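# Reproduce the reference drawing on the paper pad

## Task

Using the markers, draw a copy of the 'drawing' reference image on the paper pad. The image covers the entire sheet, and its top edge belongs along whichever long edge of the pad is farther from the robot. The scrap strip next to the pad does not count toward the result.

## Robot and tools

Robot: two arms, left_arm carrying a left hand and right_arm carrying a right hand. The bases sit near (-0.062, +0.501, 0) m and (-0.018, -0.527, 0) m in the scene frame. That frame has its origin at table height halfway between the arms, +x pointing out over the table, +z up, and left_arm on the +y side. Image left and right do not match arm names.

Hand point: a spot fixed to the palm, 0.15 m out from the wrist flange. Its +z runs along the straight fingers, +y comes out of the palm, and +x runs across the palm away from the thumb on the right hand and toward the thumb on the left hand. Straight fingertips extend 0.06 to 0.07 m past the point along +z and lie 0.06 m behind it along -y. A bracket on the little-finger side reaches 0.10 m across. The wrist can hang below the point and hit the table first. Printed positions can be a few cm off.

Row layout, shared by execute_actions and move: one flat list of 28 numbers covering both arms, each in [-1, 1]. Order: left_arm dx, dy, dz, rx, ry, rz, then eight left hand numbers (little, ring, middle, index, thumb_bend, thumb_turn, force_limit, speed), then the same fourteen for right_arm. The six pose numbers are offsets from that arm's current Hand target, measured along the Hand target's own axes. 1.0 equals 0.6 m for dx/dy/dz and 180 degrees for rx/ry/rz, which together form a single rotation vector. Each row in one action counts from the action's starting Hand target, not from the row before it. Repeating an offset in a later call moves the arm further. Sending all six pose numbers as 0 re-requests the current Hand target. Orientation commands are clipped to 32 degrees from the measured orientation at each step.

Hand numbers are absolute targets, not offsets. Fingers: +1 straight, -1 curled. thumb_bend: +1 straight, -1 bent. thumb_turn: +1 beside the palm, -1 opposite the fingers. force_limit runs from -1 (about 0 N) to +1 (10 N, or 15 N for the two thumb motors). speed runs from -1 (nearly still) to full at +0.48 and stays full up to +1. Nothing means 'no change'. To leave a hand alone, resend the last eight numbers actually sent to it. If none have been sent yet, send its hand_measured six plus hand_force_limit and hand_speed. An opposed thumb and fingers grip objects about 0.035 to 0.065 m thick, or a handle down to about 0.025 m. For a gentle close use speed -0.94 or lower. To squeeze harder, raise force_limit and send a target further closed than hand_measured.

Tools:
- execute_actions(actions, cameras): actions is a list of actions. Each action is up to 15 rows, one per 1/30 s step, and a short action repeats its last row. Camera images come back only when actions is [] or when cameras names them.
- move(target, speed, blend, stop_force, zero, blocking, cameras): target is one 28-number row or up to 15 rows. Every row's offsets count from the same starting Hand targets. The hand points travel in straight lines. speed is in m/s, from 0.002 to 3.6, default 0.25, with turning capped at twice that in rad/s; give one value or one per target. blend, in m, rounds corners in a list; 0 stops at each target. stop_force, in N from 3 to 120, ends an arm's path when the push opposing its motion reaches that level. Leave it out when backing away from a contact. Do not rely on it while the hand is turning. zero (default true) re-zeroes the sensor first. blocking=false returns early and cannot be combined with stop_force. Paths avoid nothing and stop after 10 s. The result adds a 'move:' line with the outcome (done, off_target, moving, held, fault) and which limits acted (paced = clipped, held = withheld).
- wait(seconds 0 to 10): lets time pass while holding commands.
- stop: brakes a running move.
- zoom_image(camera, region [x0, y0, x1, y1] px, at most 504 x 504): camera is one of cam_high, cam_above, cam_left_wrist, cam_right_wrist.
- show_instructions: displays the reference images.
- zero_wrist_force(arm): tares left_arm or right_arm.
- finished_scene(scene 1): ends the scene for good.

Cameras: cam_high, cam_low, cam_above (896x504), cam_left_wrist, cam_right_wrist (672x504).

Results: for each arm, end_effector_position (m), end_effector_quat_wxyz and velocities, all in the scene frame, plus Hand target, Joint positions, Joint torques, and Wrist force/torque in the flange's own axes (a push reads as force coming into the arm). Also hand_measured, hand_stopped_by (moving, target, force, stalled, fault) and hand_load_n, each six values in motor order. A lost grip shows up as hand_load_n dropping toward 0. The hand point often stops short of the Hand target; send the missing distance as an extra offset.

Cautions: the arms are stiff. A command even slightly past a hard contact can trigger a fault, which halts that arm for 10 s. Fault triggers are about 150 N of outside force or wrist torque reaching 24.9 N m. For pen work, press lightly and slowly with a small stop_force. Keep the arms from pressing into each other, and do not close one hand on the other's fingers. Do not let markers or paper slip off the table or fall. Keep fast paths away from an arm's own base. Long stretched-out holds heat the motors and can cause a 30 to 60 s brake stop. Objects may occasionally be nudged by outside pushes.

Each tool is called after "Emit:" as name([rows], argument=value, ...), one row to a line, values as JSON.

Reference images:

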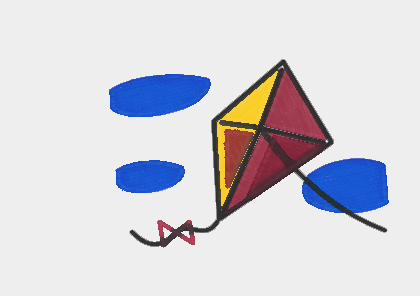

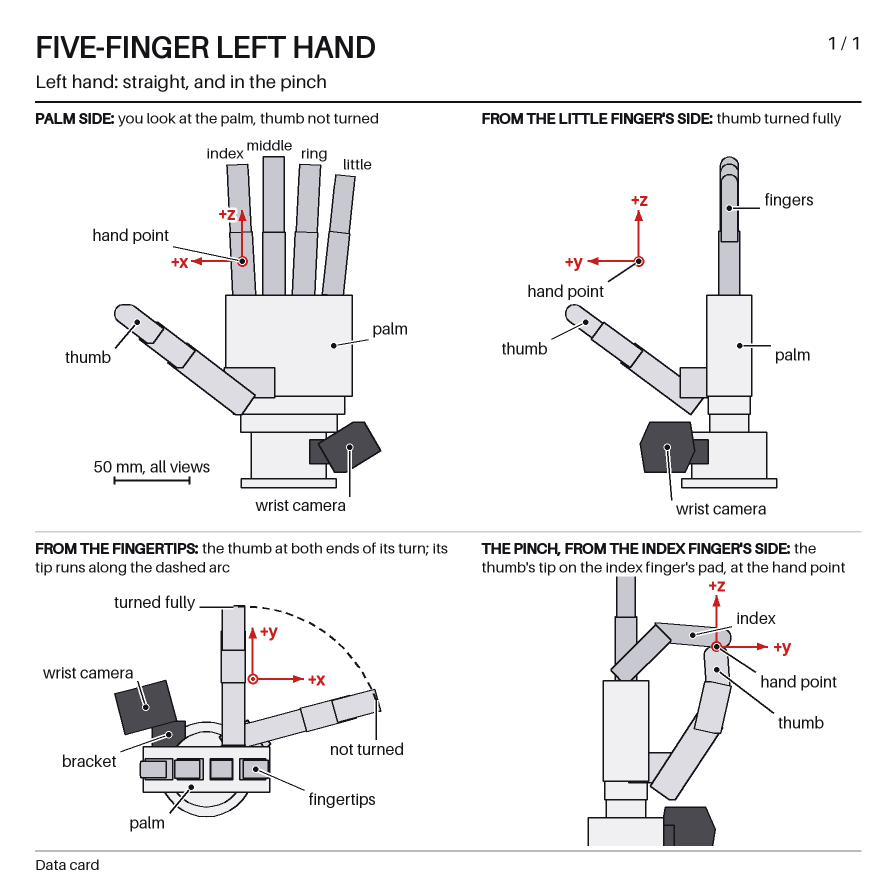

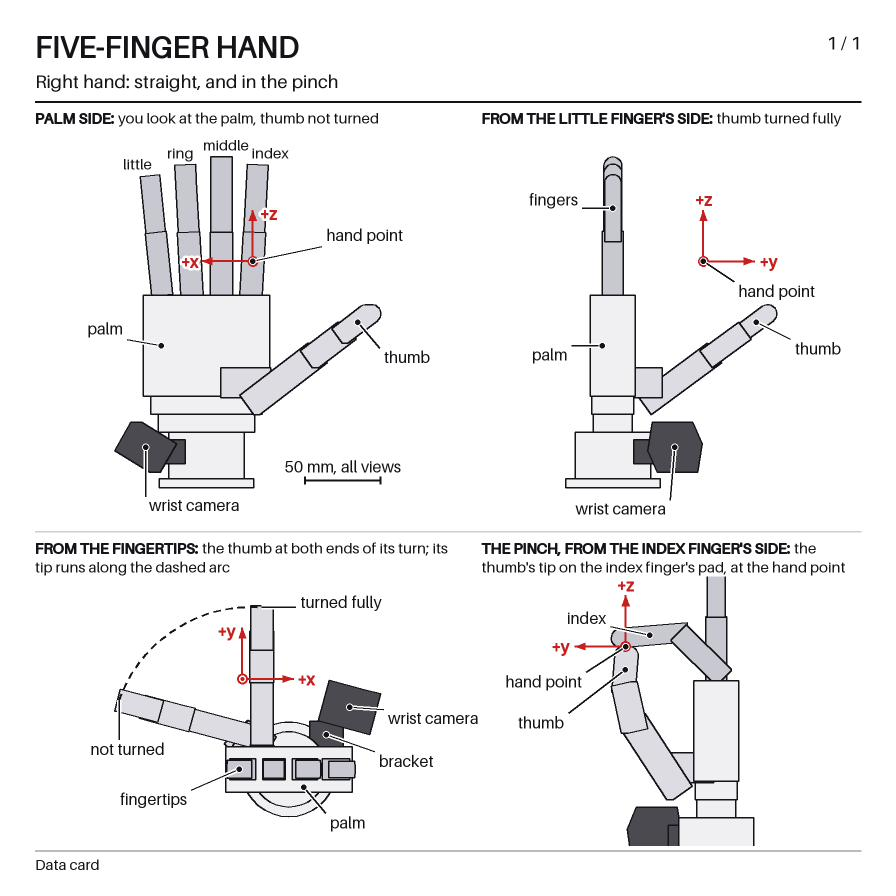

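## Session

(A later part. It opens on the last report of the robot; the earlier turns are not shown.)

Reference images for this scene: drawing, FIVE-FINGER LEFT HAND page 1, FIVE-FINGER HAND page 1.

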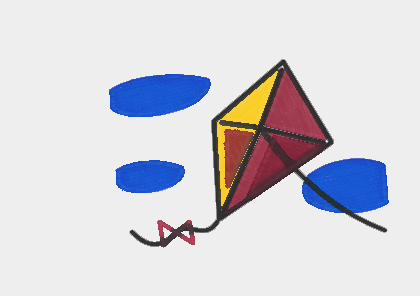

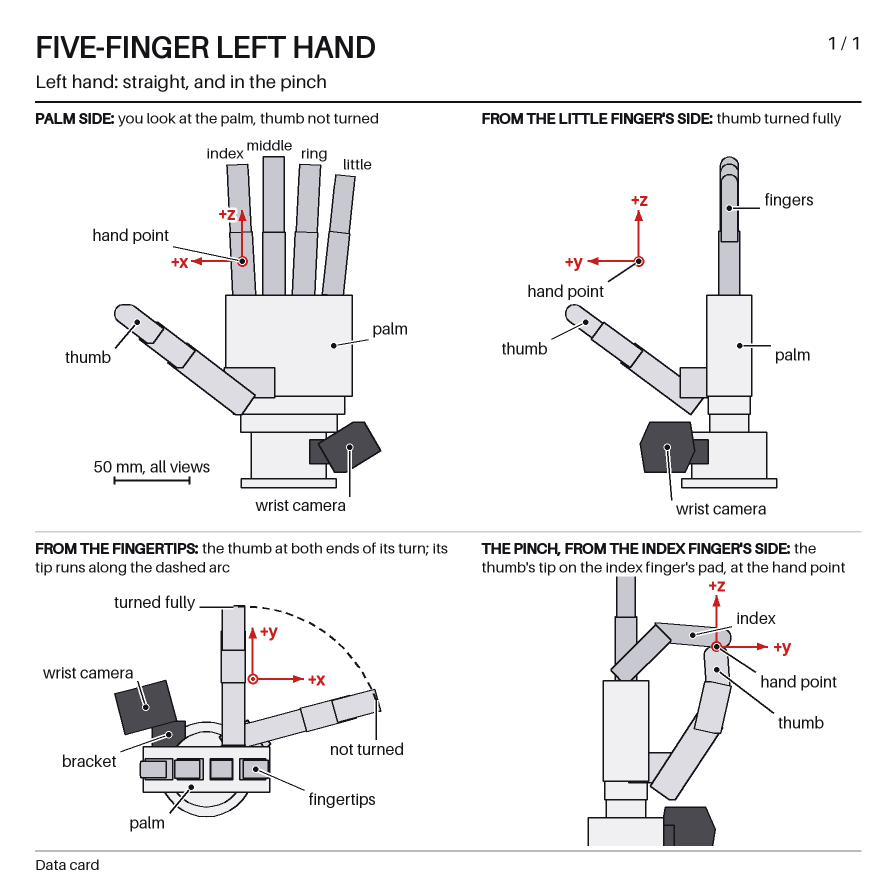

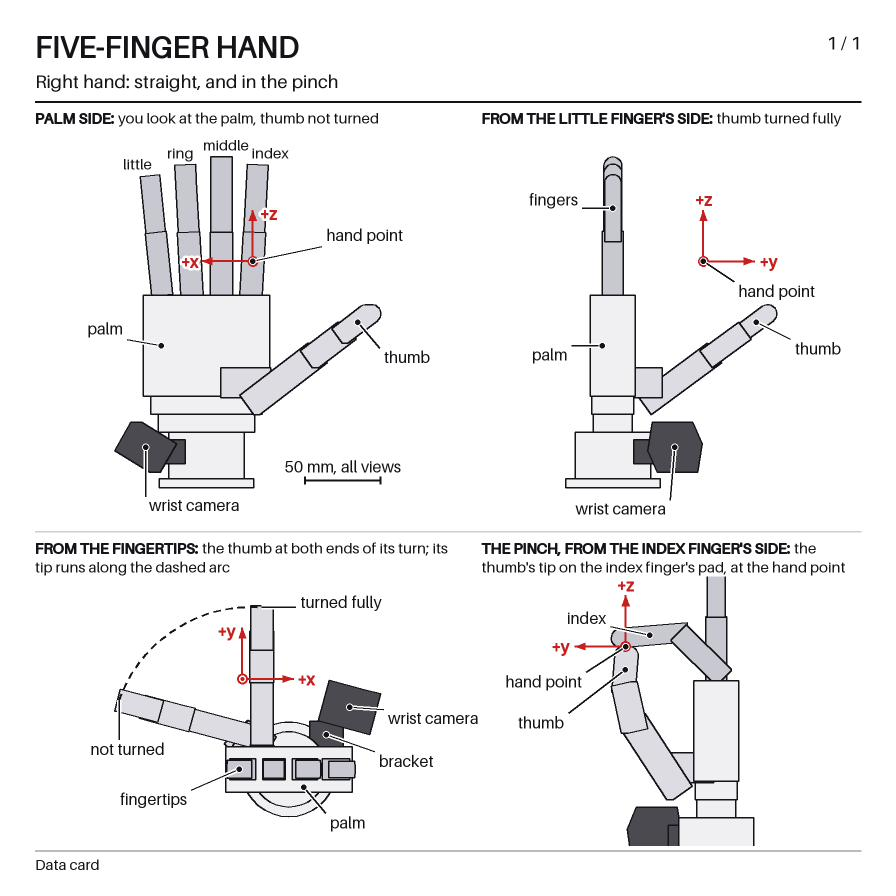

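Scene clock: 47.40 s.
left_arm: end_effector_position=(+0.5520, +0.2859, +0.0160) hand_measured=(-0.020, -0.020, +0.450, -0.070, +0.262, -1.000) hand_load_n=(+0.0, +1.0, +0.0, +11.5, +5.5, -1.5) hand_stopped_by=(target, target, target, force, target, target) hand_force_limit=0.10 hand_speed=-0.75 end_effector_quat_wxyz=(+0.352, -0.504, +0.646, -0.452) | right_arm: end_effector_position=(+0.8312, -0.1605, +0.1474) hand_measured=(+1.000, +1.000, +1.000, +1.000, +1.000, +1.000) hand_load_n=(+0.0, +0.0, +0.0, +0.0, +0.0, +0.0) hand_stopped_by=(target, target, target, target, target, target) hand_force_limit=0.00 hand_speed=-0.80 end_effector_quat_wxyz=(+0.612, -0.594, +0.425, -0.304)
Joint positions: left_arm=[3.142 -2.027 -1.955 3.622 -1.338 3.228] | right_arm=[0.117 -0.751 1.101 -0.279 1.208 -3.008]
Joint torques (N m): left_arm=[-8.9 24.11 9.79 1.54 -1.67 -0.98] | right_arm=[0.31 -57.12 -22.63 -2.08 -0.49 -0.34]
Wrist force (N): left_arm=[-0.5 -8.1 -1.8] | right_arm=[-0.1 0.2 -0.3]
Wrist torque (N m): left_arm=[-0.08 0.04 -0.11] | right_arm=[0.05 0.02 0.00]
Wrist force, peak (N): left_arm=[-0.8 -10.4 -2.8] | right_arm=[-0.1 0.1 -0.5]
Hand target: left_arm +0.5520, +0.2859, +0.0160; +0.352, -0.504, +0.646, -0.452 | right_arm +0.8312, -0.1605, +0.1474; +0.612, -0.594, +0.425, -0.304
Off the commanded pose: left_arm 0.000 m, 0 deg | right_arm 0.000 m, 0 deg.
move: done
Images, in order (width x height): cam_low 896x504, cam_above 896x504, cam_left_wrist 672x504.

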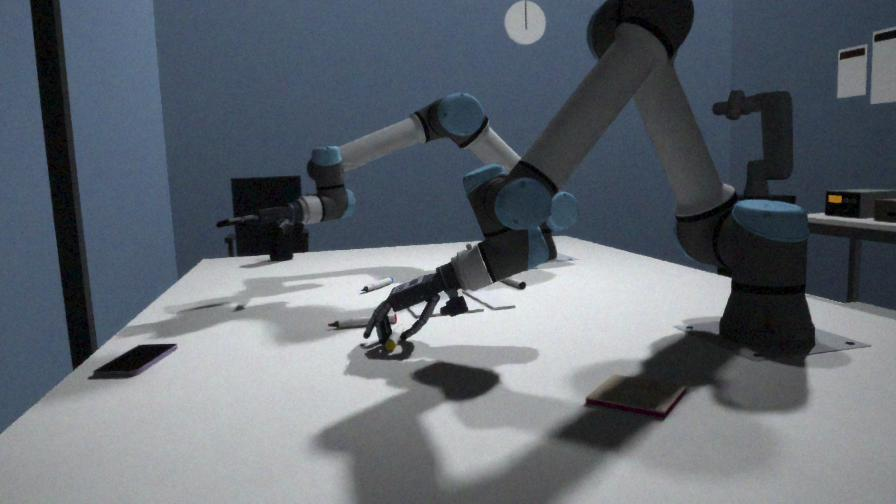

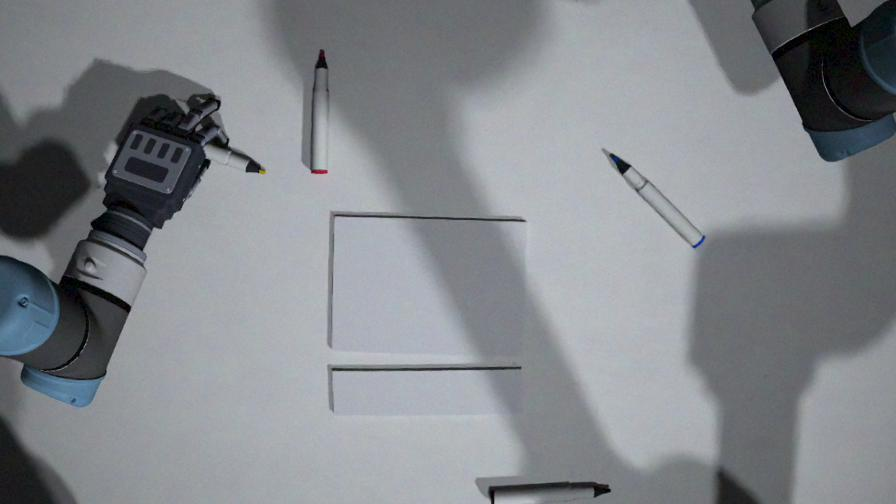

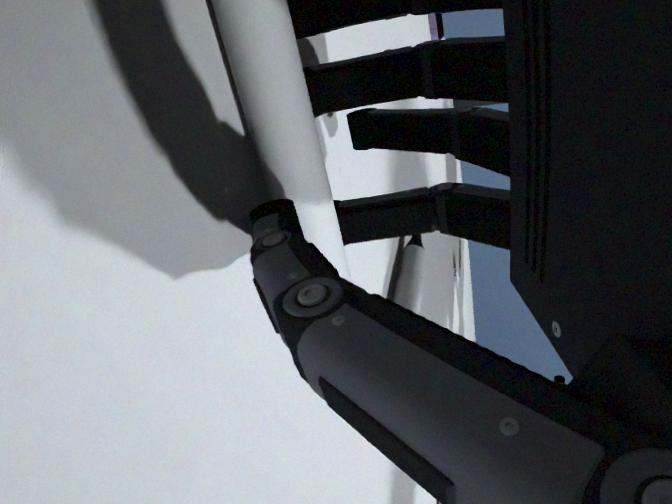

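Emit:
move(target=[0, -0.0235, -0.0086, 0, 0, 0, -0.02, -0.02, 0.45, -0.35, 0.26, -1, 0.1, -0.75, 0, 0, 0, 0, 0, 0, 1, 1, 1, 1, 1, 1, 0, -0.8], speed=0.03, cameras=["cam_above", "cam_low", "cam_left_wrist"])

Emit:
zoom_image(camera="cam_above", region=[100, 60, 300, 200])

Emit:
zoom_image(camera="cam_low", region=[340, 240, 480, 380])

Scene clock: 48.77 s.
left_arm: end_effector_position=(+0.5520, +0.2859, +0.0310) hand_measured=(-0.020, -0.020, +0.450, -0.070, +0.262, -1.000) hand_load_n=(+0.0, +1.0, -0.5, +9.0, +8.5, -2.0) hand_stopped_by=(target, target, target, force, target, target) hand_force_limit=0.10 hand_speed=-0.75 end_effector_quat_wxyz=(+0.352, -0.504, +0.646, -0.452) | right_arm: end_effector_position=(+0.8312, -0.1605, +0.1474) hand_measured=(+1.000, +1.000, +1.000, +1.000, +1.000, +1.000) hand_load_n=(+0.0, +0.0, +0.0, +0.0, +0.0, -0.5) hand_stopped_by=(target, target, target, target, target, target) hand_force_limit=0.00 hand_speed=-0.80 end_effector_quat_wxyz=(+0.612, -0.594, +0.425, -0.304)
Joint positions: left_arm=[3.142 -2 -1.946 3.585 -1.338 3.228] | right_arm=[0.117 -0.751 1.101 -0.279 1.208 -3.008]
Joint torques (N m): left_arm=[-7.14 42.14 20.48 -2.41 -1.37 -0.7] | right_arm=[0.31 -56.84 -23.02 -2.08 -0.34 -0.19]
Wrist force (N): left_arm=[-0.4 -0.4 0.6] | right_arm=[-0.2 0.0 -0.3]
Wrist torque (N m): left_arm=[-0.06 0.00 -0.11] | right_arm=[0.03 0.04 -0.01]
Wrist force, peak (N): left_arm=[-0.5 -8.2 -1.8] | right_arm=[0.0 -0.1 -0.6]
Hand target: left_arm +0.5520, +0.2859, +0.0310; +0.352, -0.504, +0.646, -0.452 | right_arm +0.8312, -0.1605, +0.1474; +0.612, -0.594, +0.425, -0.304
Off the commanded pose: left_arm 0.000 m, 0 deg | right_arm 0.000 m, 0 deg.
move: done
Images, in order (width x height): cam_low 896x504, cam_above 896x504, cam_left_wrist 672x504.

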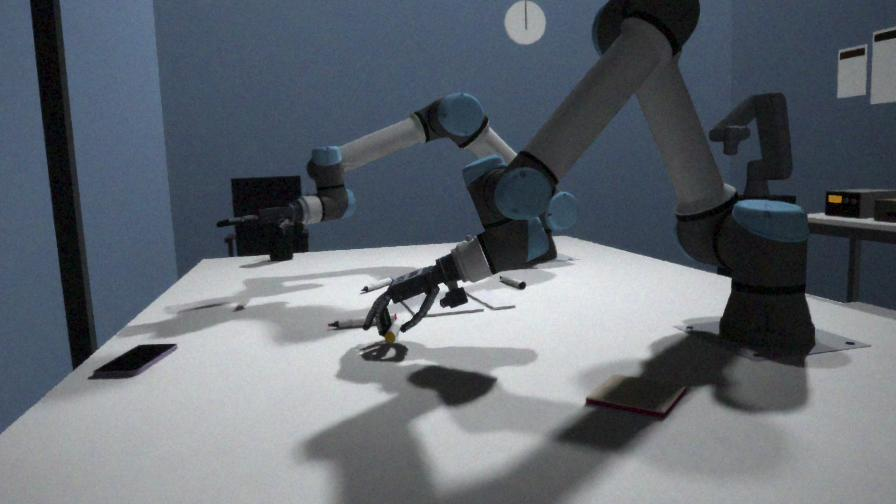

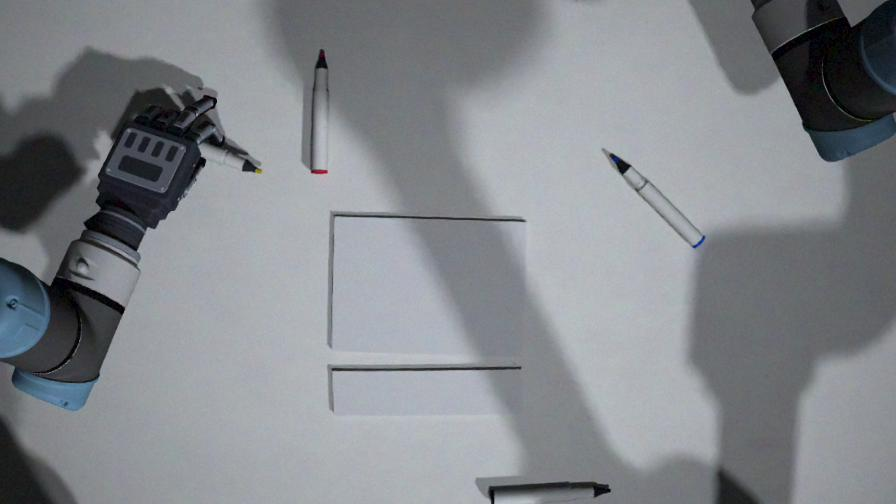

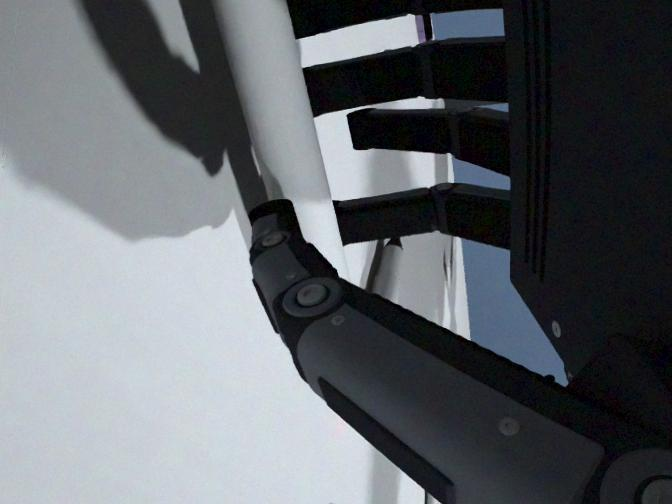

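Scaled by 2.520 from the camera's 896x504 image, which has a finer 1280x720 frame.

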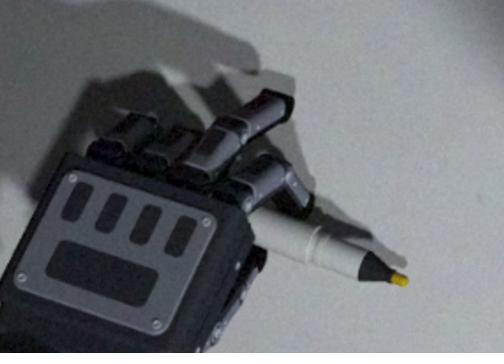

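Scaled by 3.600 from the camera's 896x504 image, which has a finer 1280x720 frame.

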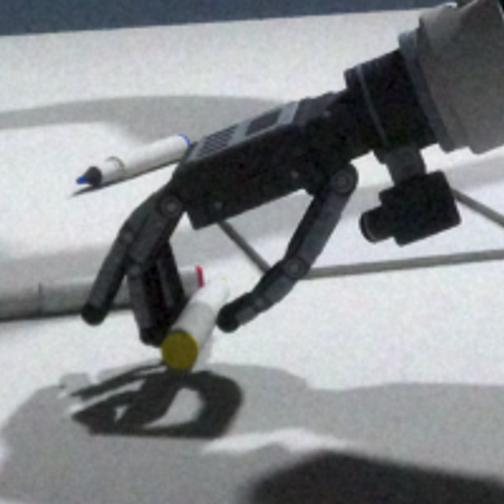

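Emit:
move(target=[0, -0.0235, -0.0086, 0, 0, 0, -0.02, -0.02, -0.35, -0.35, 0.26, -1, 0.1, -0.85, 0, 0, 0, 0, 0, 0, 1, 1, 1, 1, 1, 1, 0, -0.8], speed=0.05, cameras=["cam_above", "cam_low", "cam_left_wrist"])

Emit:
zoom_image(camera="cam_above", region=[100, 60, 300, 200])

Emit:
zoom_image(camera="cam_low", region=[340, 240, 480, 380])

Scene clock: 50.63 s.
left_arm: end_effector_position=(+0.5520, +0.2859, +0.0461) hand_measured=(-0.020, -0.020, -0.048, -0.070, +0.262, -1.000) hand_load_n=(+0.0, +0.0, +7.0, +8.5, +12.0, +0.0) hand_stopped_by=(target, target, force, force, target, target) hand_force_limit=0.10 hand_speed=-0.85 end_effector_quat_wxyz=(+0.352, -0.504, +0.646, -0.452) | right_arm: end_effector_position=(+0.8312, -0.1605, +0.1474) hand_measured=(+1.000, +1.000, +1.000, +1.000, +1.000, +1.000) hand_load_n=(+0.0, +0.0, +0.0, +0.0, +0.0, +0.0) hand_stopped_by=(target, target, target, target, target, target) hand_force_limit=0.00 hand_speed=-0.80 end_effector_quat_wxyz=(+0.612, -0.594, +0.425, -0.304)
Joint positions: left_arm=[3.142 -1.973 -1.935 3.547 -1.338 3.228] | right_arm=[0.117 -0.751 1.101 -0.279 1.208 -3.008]
Joint torques (N m): left_arm=[3.37 41.26 21.42 -2.39 0.66 1.08] | right_arm=[-0.12 -57.51 -22.81 -2.01 -0.36 -0.23]
Wrist force (N): left_arm=[-1.1 -0.1 0.3] | right_arm=[-0.2 0.0 -0.3]
Wrist torque (N m): left_arm=[0.00 0.09 -0.15] | right_arm=[0.02 0.04 -0.02]
Wrist force, peak (N): left_arm=[-1.0 -0.4 0.8] | right_arm=[-0.3 0.0 -0.4]
Hand target: left_arm +0.5520, +0.2859, +0.0461; +0.352, -0.504, +0.646, -0.452 | right_arm +0.8312, -0.1605, +0.1474; +0.612, -0.594, +0.425, -0.304
Off the commanded pose: left_arm 0.000 m, 0 deg | right_arm 0.000 m, 0 deg.
move: done
Images, in order (width x height): cam_low 896x504, cam_above 896x504, cam_left_wrist 672x504.

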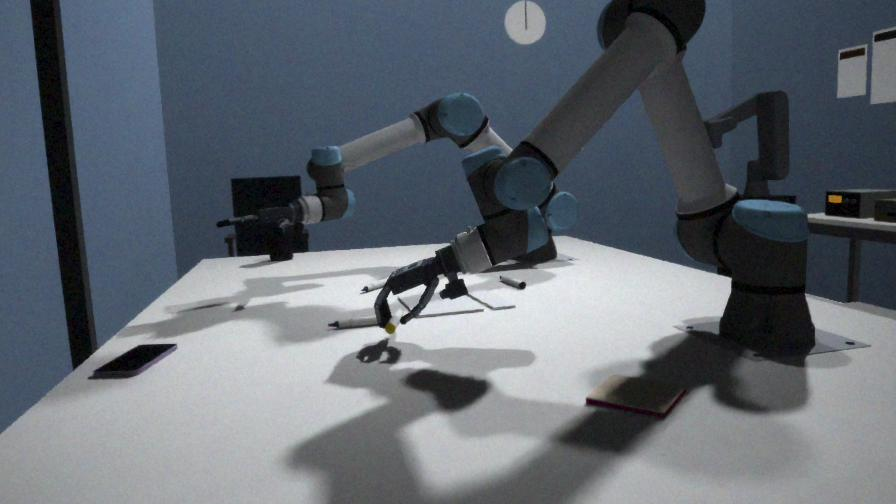

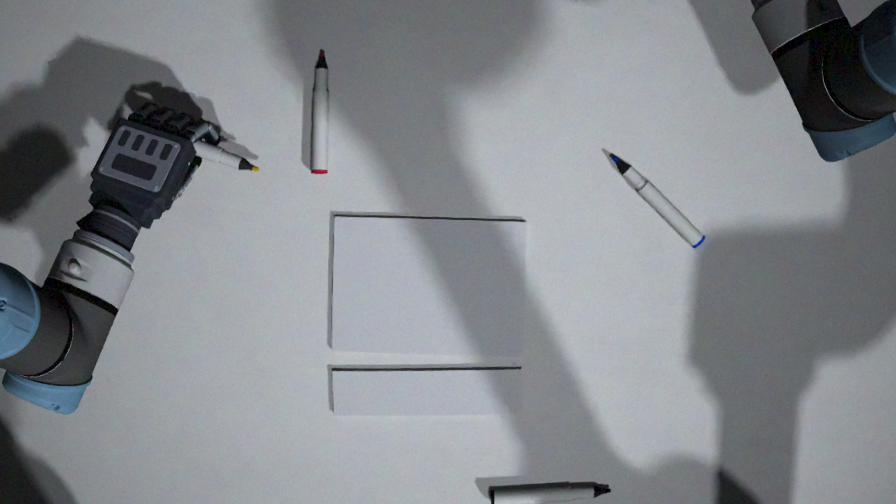

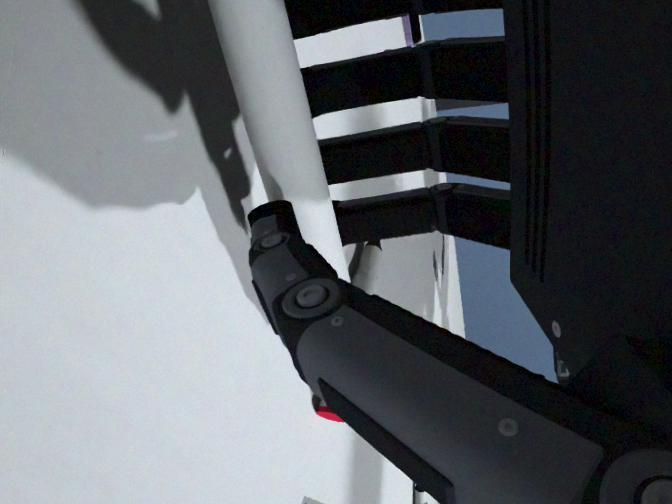

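Scaled by 2.520 from the camera's 896x504 image, which has a finer 1280x720 frame.

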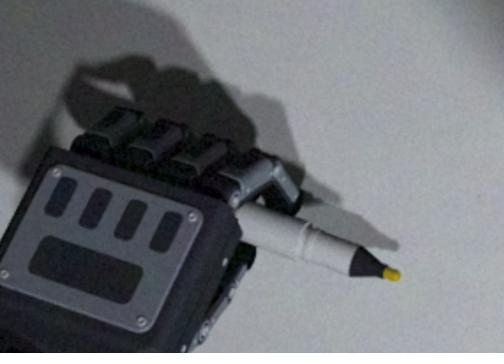

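Scaled by 3.600 from the camera's 896x504 image, which has a finer 1280x720 frame.

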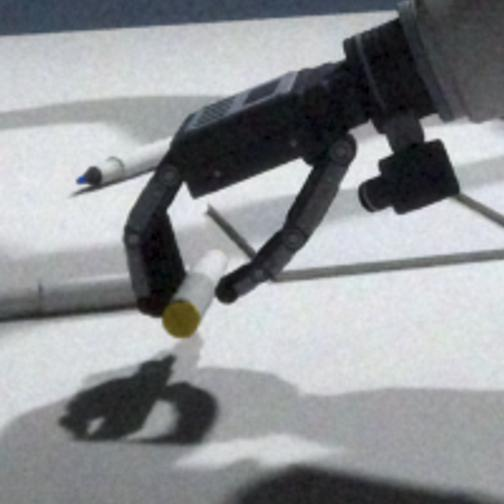

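Emit:
move([
  [0, -0.188, -0.0684, 0, 0, 0, -0.02, -0.02, -0.35, -0.35, 0.26, -1, 0.1, -0.85, 0, 0, 0, 0, 0, 0, 1, 1, 1, 1, 1, 1, 0, -0.8],
  [0.463, -0.0918, -0.353, 0.1992, 0.0694, 0.5213, -0.02, -0.02, -0.35, -0.35, 0.26, -1, 0.1, -0.85, 0, 0, 0, 0, 0, 0, 1, 1, 1, 1, 1, 1, 0, -0.8],
], speed=0.2, blend=[0.03, 0], cameras=["all"])

Emit:
zoom_image(camera="cam_above", region=[300, 200, 560, 460])

Emit:
zoom_image(camera="cam_low", region=[380, 150, 600, 350])

Scene clock: 59.20 s.
left_arm: end_effector_position=(+0.3096, +0.0605, +0.1705) hand_measured=(-0.020, -0.020, -0.048, -0.070, +0.262, -1.000) hand_load_n=(+0.0, +0.0, +7.0, +8.5, +12.0, +0.0) hand_stopped_by=(target, target, force, force, target, target) hand_force_limit=0.10 hand_speed=-0.85 end_effector_quat_wxyz=(+0.624, +0.283, +0.681, -0.259) | right_arm: end_effector_position=(+0.8312, -0.1605, +0.1474) hand_measured=(+1.000, +1.000, +1.000, +1.000, +1.000, +1.000) hand_load_n=(+0.0, +0.0, +0.0, +0.0, +0.0, +0.0) hand_stopped_by=(target, target, target, target, target, target) hand_force_limit=0.00 hand_speed=-0.80 end_effector_quat_wxyz=(+0.612, -0.594, +0.425, -0.304)
Joint positions: left_arm=[2.434 -1.656 -2.222 3.79 -1.49 4.719] | right_arm=[0.117 -0.751 1.101 -0.279 1.208 -3.008]
Joint torques (N m): left_arm=[-11.08 11.04 22.53 -1.57 -2.6 1.4] | right_arm=[0.76 -57.98 -22.69 -2.21 -0.29 -0.33]
Wrist force (N): left_arm=[-1.9 -0.4 0.2] | right_arm=[-0.1 -0.1 -0.1]
Wrist torque (N m): left_arm=[-0.15 0.15 -0.21] | right_arm=[-0.02 0.02 -0.01]
Wrist force, peak (N): left_arm=[-1.1 -1.7 1.1] | right_arm=[-0.3 -0.3 -0.4]
Hand target: left_arm +0.3096, +0.0605, +0.1705; +0.624, +0.283, +0.681, -0.259 | right_arm +0.8312, -0.1605, +0.1474; +0.612, -0.594, +0.425, -0.304
Off the commanded pose: left_arm 0.000 m, 0 deg | right_arm 0.000 m, 0 deg.
move: done

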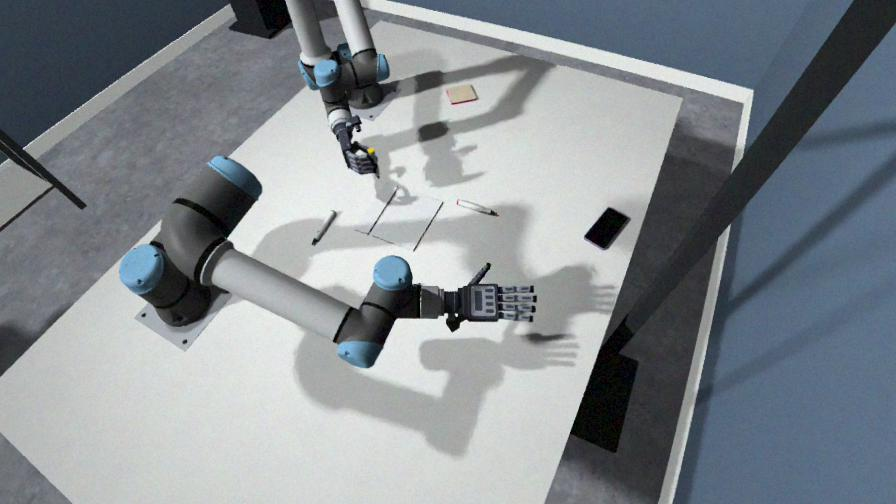

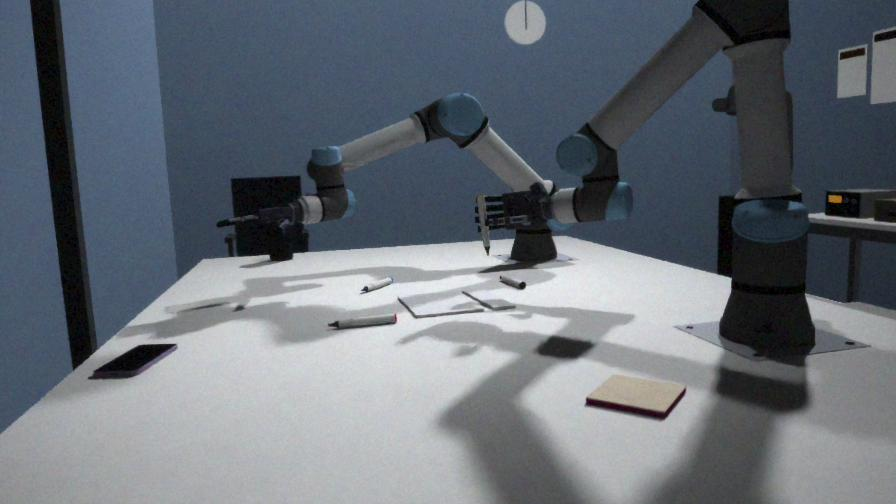

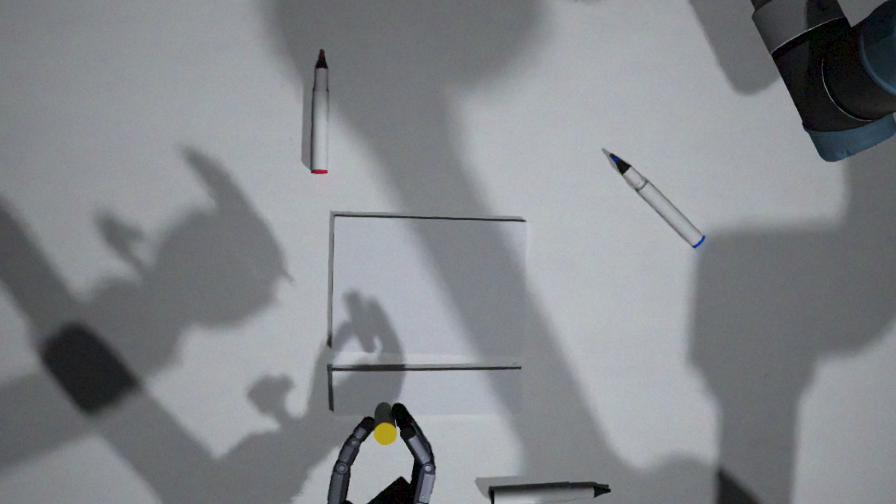

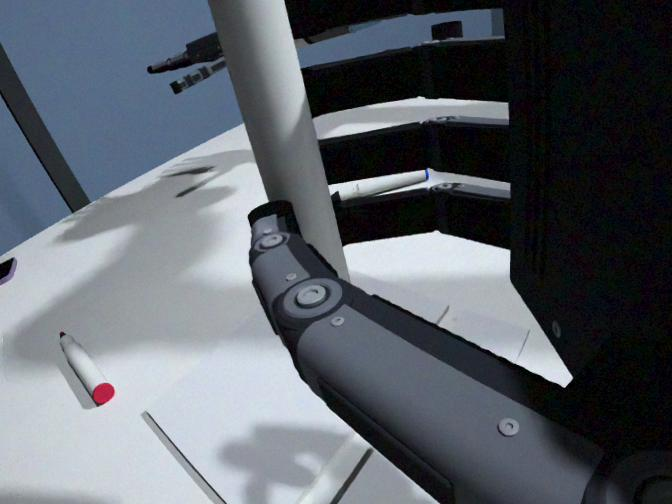

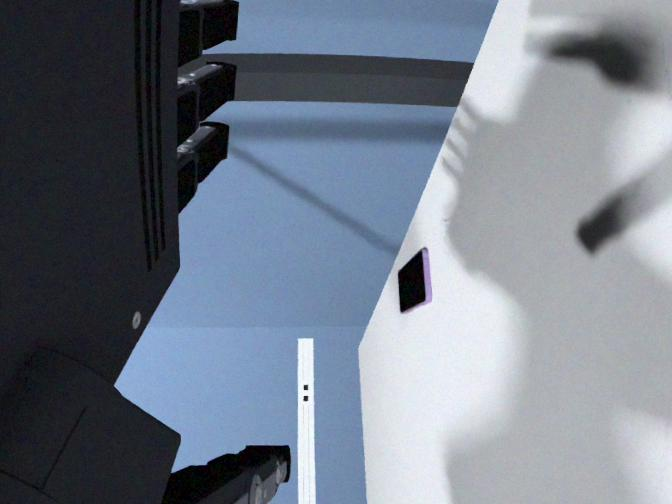

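Scaled by 1.938 from the camera's 896x504 image, which has a finer 1280x720 frame.

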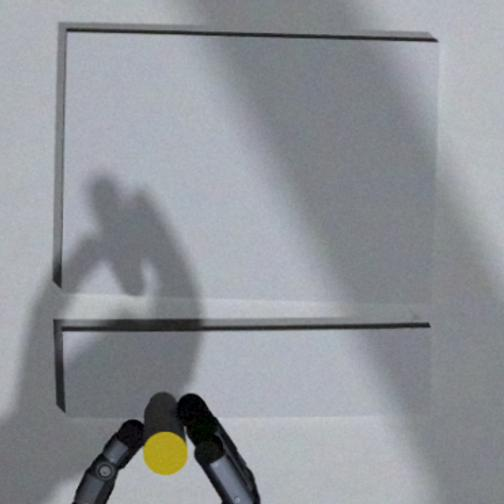

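Scaled by 2.291 from the camera's 896x504 image, which has a finer 1280x720 frame.

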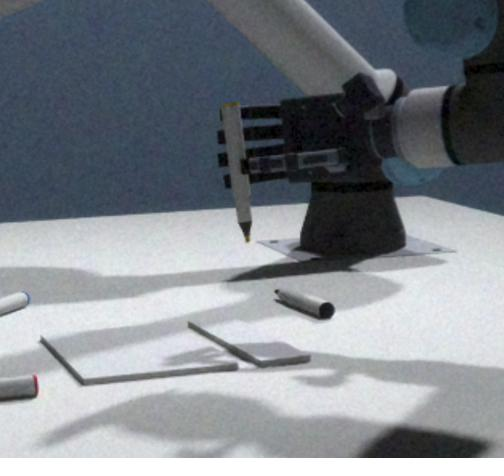

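Emit:
move(target=[0.1494, 0, 0.0131, 0, 0, 0, -0.02, -0.02, -0.35, -0.35, 0.26, -1, 0.1, -0.85, 0, 0, 0, 0, 0, 0, 1, 1, 1, 1, 1, 1, 0, -0.8], speed=0.1, cameras=["cam_low", "cam_above"])

Emit:
zoom_image(camera="cam_low", region=[400, 190, 560, 350])

Emit:
zoom_image(camera="cam_above", region=[300, 340, 460, 500])

Scene clock: 61.67 s.
left_arm: end_effector_position=(+0.3096, +0.0605, +0.0806) hand_measured=(-0.020, -0.020, -0.048, -0.070, +0.262, -1.000) hand_load_n=(+0.0, +0.0, +7.0, +8.5, +12.0, +0.0) hand_stopped_by=(target, target, force, force, target, target) hand_force_limit=0.10 hand_speed=-0.85 end_effector_quat_wxyz=(+0.624, +0.283, +0.681, -0.259) | right_arm: end_effector_position=(+0.8312, -0.1605, +0.1474) hand_measured=(+1.000, +1.000, +1.000, +1.000, +1.000, +1.000) hand_load_n=(+0.0, +0.0, +0.0, +0.0, +0.0, +0.0) hand_stopped_by=(target, target, target, target, target, target) hand_force_limit=0.00 hand_speed=-0.80 end_effector_quat_wxyz=(+0.612, -0.594, +0.425, -0.304)
Joint positions: left_arm=[2.434 -1.869 -2.303 4.084 -1.49 4.719] | right_arm=[0.117 -0.751 1.101 -0.279 1.208 -3.008]
Joint torques (N m): left_arm=[-10.2 15.64 3.59 4.55 -2.75 0.84] | right_arm=[0.23 -58.46 -22.87 -2.38 -0.37 -0.27]
Wrist force (N): left_arm=[-1.7 -0.7 0.1] | right_arm=[-0.1 0.1 0.0]
Wrist torque (N m): left_arm=[-0.17 0.11 -0.19] | right_arm=[0.02 0.02 0.00]
Wrist force, peak (N): left_arm=[-2.7 -0.3 0.3] | right_arm=[-0.3 -0.1 -0.3]
Hand target: left_arm +0.3096, +0.0605, +0.0805; +0.624, +0.283, +0.681, -0.259 | right_arm +0.8312, -0.1605, +0.1474; +0.612, -0.594, +0.425, -0.304
Off the commanded pose: left_arm 0.000 m, 0 deg | right_arm 0.000 m, 0 deg.
move: done
Images, in order (width x height): cam_low 896x504, cam_above 896x504.

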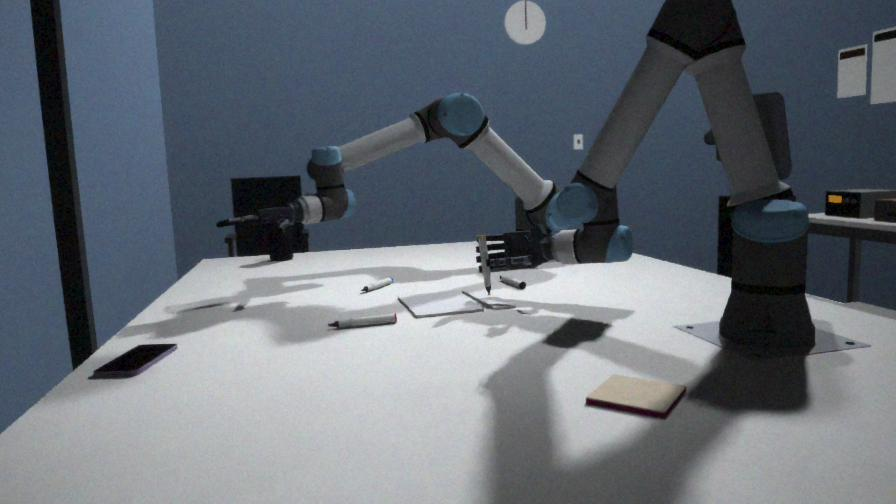

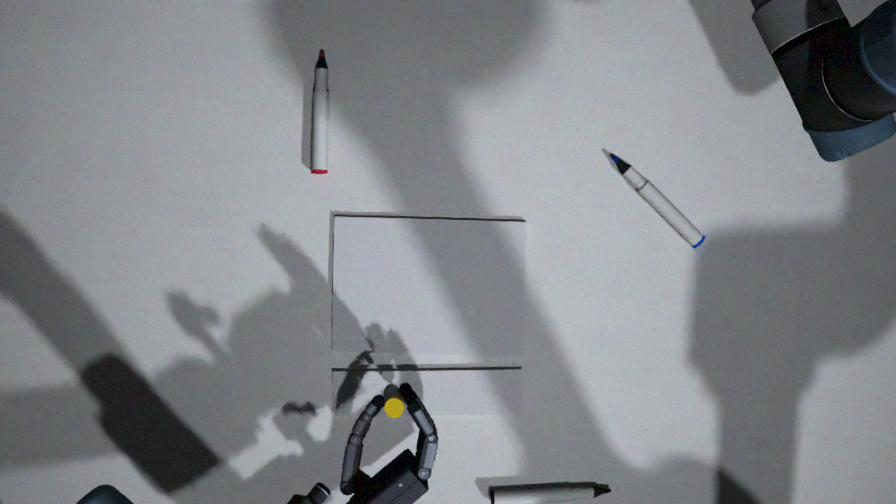

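Scaled by 3.150 from the camera's 896x504 image, which has a finer 1280x720 frame.

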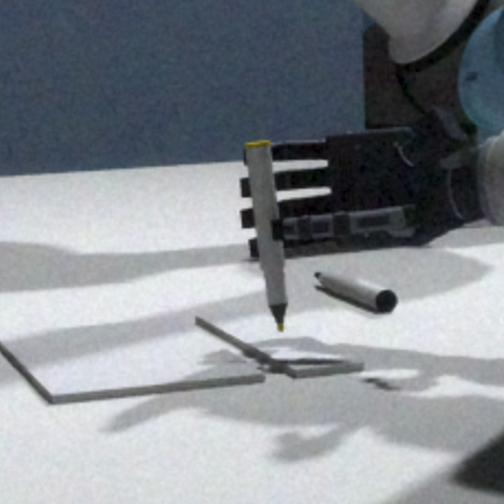

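Scaled by 3.150 from the camera's 896x504 image, which has a finer 1280x720 frame.

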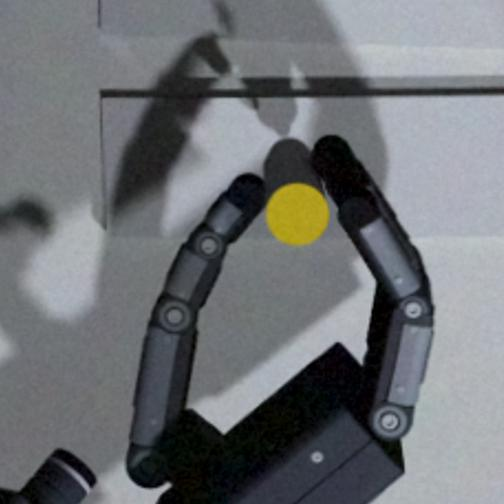

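Emit:
move(target=[0.0498, 0, 0.0044, 0, 0, 0, -0.02, -0.02, -0.35, -0.35, 0.26, -1, 0.1, -0.85, 0, 0, 0, 0, 0, 0, 1, 1, 1, 1, 1, 1, 0, -0.8], speed=0.01, stop_force=3, cameras=["cam_low"])

Emit:
zoom_image(camera="cam_low", region=[400, 190, 560, 350])

Scene clock: 64.47 s.
left_arm: end_effector_position=(+0.3096, +0.0605, +0.0677) hand_measured=(-0.020, -0.020, -0.048, -0.070, +0.262, -1.000) hand_load_n=(+0.0, +0.0, +7.5, +8.0, +12.0, -1.0) hand_stopped_by=(target, target, force, force, target, target) hand_force_limit=0.10 hand_speed=-0.85 end_effector_quat_wxyz=(+0.624, +0.283, +0.681, -0.259) | right_arm: end_effector_position=(+0.8312, -0.1605, +0.1474) hand_measured=(+1.000, +1.000, +1.000, +1.000, +1.000, +1.000) hand_load_n=(+0.0, +0.0, +0.0, +0.0, +0.0, +0.0) hand_stopped_by=(target, target, target, target, target, target) hand_force_limit=0.00 hand_speed=-0.80 end_effector_quat_wxyz=(+0.612, -0.594, +0.425, -0.304)
Joint positions: left_arm=[2.434 -1.904 -2.309 4.126 -1.49 4.719] | right_arm=[0.117 -0.751 1.101 -0.279 1.208 -3.008]
Joint torques (N m): left_arm=[-8.68 31.89 15.89 -2.37 -2.59 -0.64] | right_arm=[-0.52 -59 -23.01 -2.28 -0.25 -0.22]
Wrist force (N): left_arm=[-5.0 -0.7 0.3] | right_arm=[-0.2 0.2 -0.2]
Wrist torque (N m): left_arm=[-0.16 0.08 -0.17] | right_arm=[0.03 0.04 0.00]
Wrist force, peak (N): left_arm=[-7.6 -0.7 0.7] | right_arm=[-0.1 0.1 -0.5]
Hand target: left_arm +0.3096, +0.0605, +0.0677; +0.624, +0.283, +0.681, -0.259 (not the last commanded pose) | right_arm +0.8312, -0.1605, +0.1474; +0.612, -0.594, +0.425, -0.304
Off the commanded pose: left_arm 0.017 m, 0 deg | right_arm 0.000 m, 0 deg.
move: contact (left_arm)
Images, in order (width x height): cam_low 896x504.

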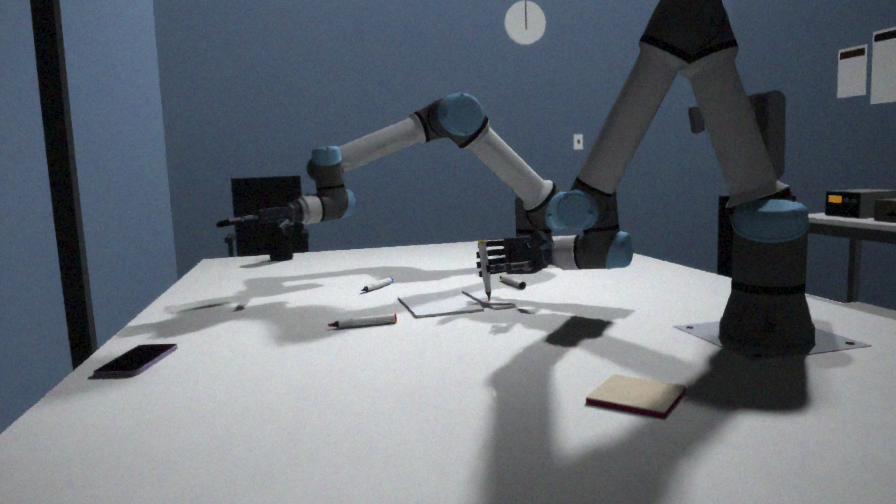

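Scaled by 3.150 from the camera's 896x504 image, which has a finer 1280x720 frame.

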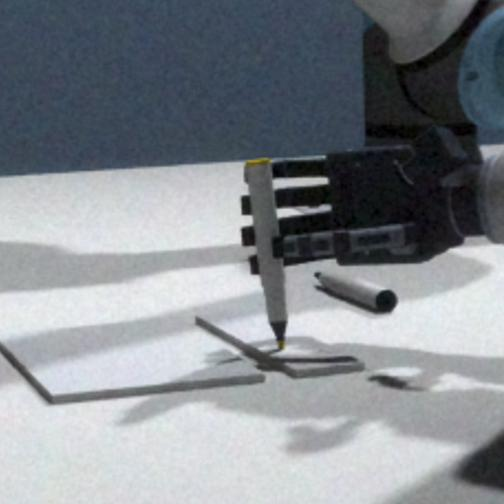

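Emit:
move([
  [-0.0332, 0, -0.0029, 0, -0.02778, 0, -0.02, -0.02, -0.35, -0.35, 0.26, -1, 0.1, -0.85, 0, 0, 0, 0, 0, 0, 1, 1, 1, 1, 1, 1, 0, -0.8],
], speed=0.1, cameras=["cam_low", "cam_above"])

Emit:
zoom_image(camera="cam_above", region=[300, 340, 460, 500])

Scene clock: 66.73 s.
left_arm: end_effector_position=(+0.3096, +0.0605, +0.0877) hand_measured=(-0.020, -0.020, -0.048, -0.070, +0.262, -1.000) hand_load_n=(+0.0, +0.0, +7.0, +8.5, +11.5, +0.0) hand_stopped_by=(target, target, force, force, target, target) hand_force_limit=0.10 hand_speed=-0.85 end_effector_quat_wxyz=(+0.653, +0.271, +0.653, -0.272) | right_arm: end_effector_position=(+0.8312, -0.1605, +0.1474) hand_measured=(+1.000, +1.000, +1.000, +1.000, +1.000, +1.000) hand_load_n=(+0.0, +0.0, +0.0, +0.0, +0.0, -0.5) hand_stopped_by=(target, target, target, target, target, target) hand_force_limit=0.00 hand_speed=-0.80 end_effector_quat_wxyz=(+0.612, -0.594, +0.425, -0.304)
Joint positions: left_arm=[2.435 -1.889 -2.343 4.231 -1.489 4.712] | right_arm=[0.117 -0.751 1.101 -0.279 1.208 -3.008]
Joint torques (N m): left_arm=[10.87 33.61 2.89 4.63 2.16 -1.29] | right_arm=[0.53 -58.49 -23.89 -2.36 -0.45 -0.38]
Wrist force (N): left_arm=[-1.6 -0.2 0.5] | right_arm=[-0.2 0.0 -0.3]
Wrist torque (N m): left_arm=[-0.14 0.11 -0.09] | right_arm=[0.01 0.03 -0.01]
Wrist force, peak (N): left_arm=[-5.3 -0.4 0.5] | right_arm=[-0.2 0.1 -0.4]
Hand target: left_arm +0.3096, +0.0605, +0.0877; +0.653, +0.271, +0.653, -0.272 | right_arm +0.8312, -0.1605, +0.1474; +0.612, -0.594, +0.425, -0.304
Off the commanded pose: left_arm 0.000 m, 0 deg | right_arm 0.000 m, 0 deg.
move: done
Images, in order (width x height): cam_low 896x504, cam_above 896x504.

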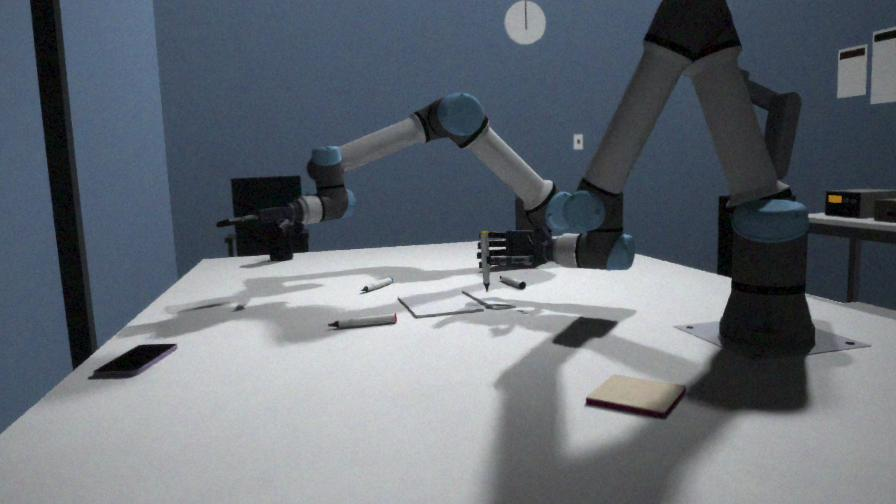

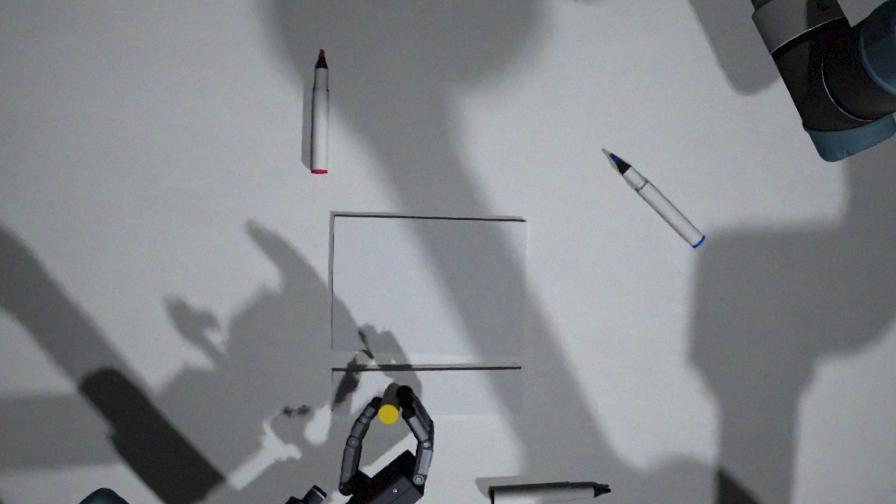

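Scaled by 3.150 from the camera's 896x504 image, which has a finer 1280x720 frame.

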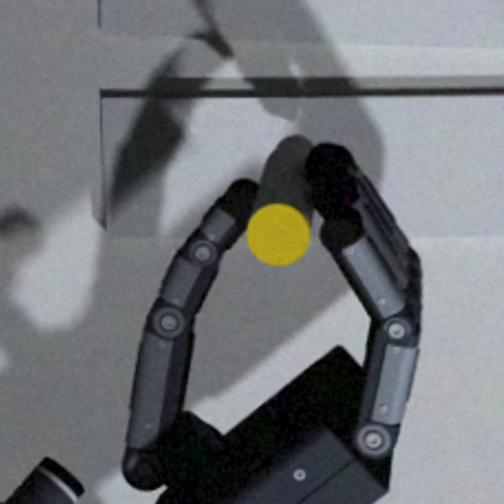

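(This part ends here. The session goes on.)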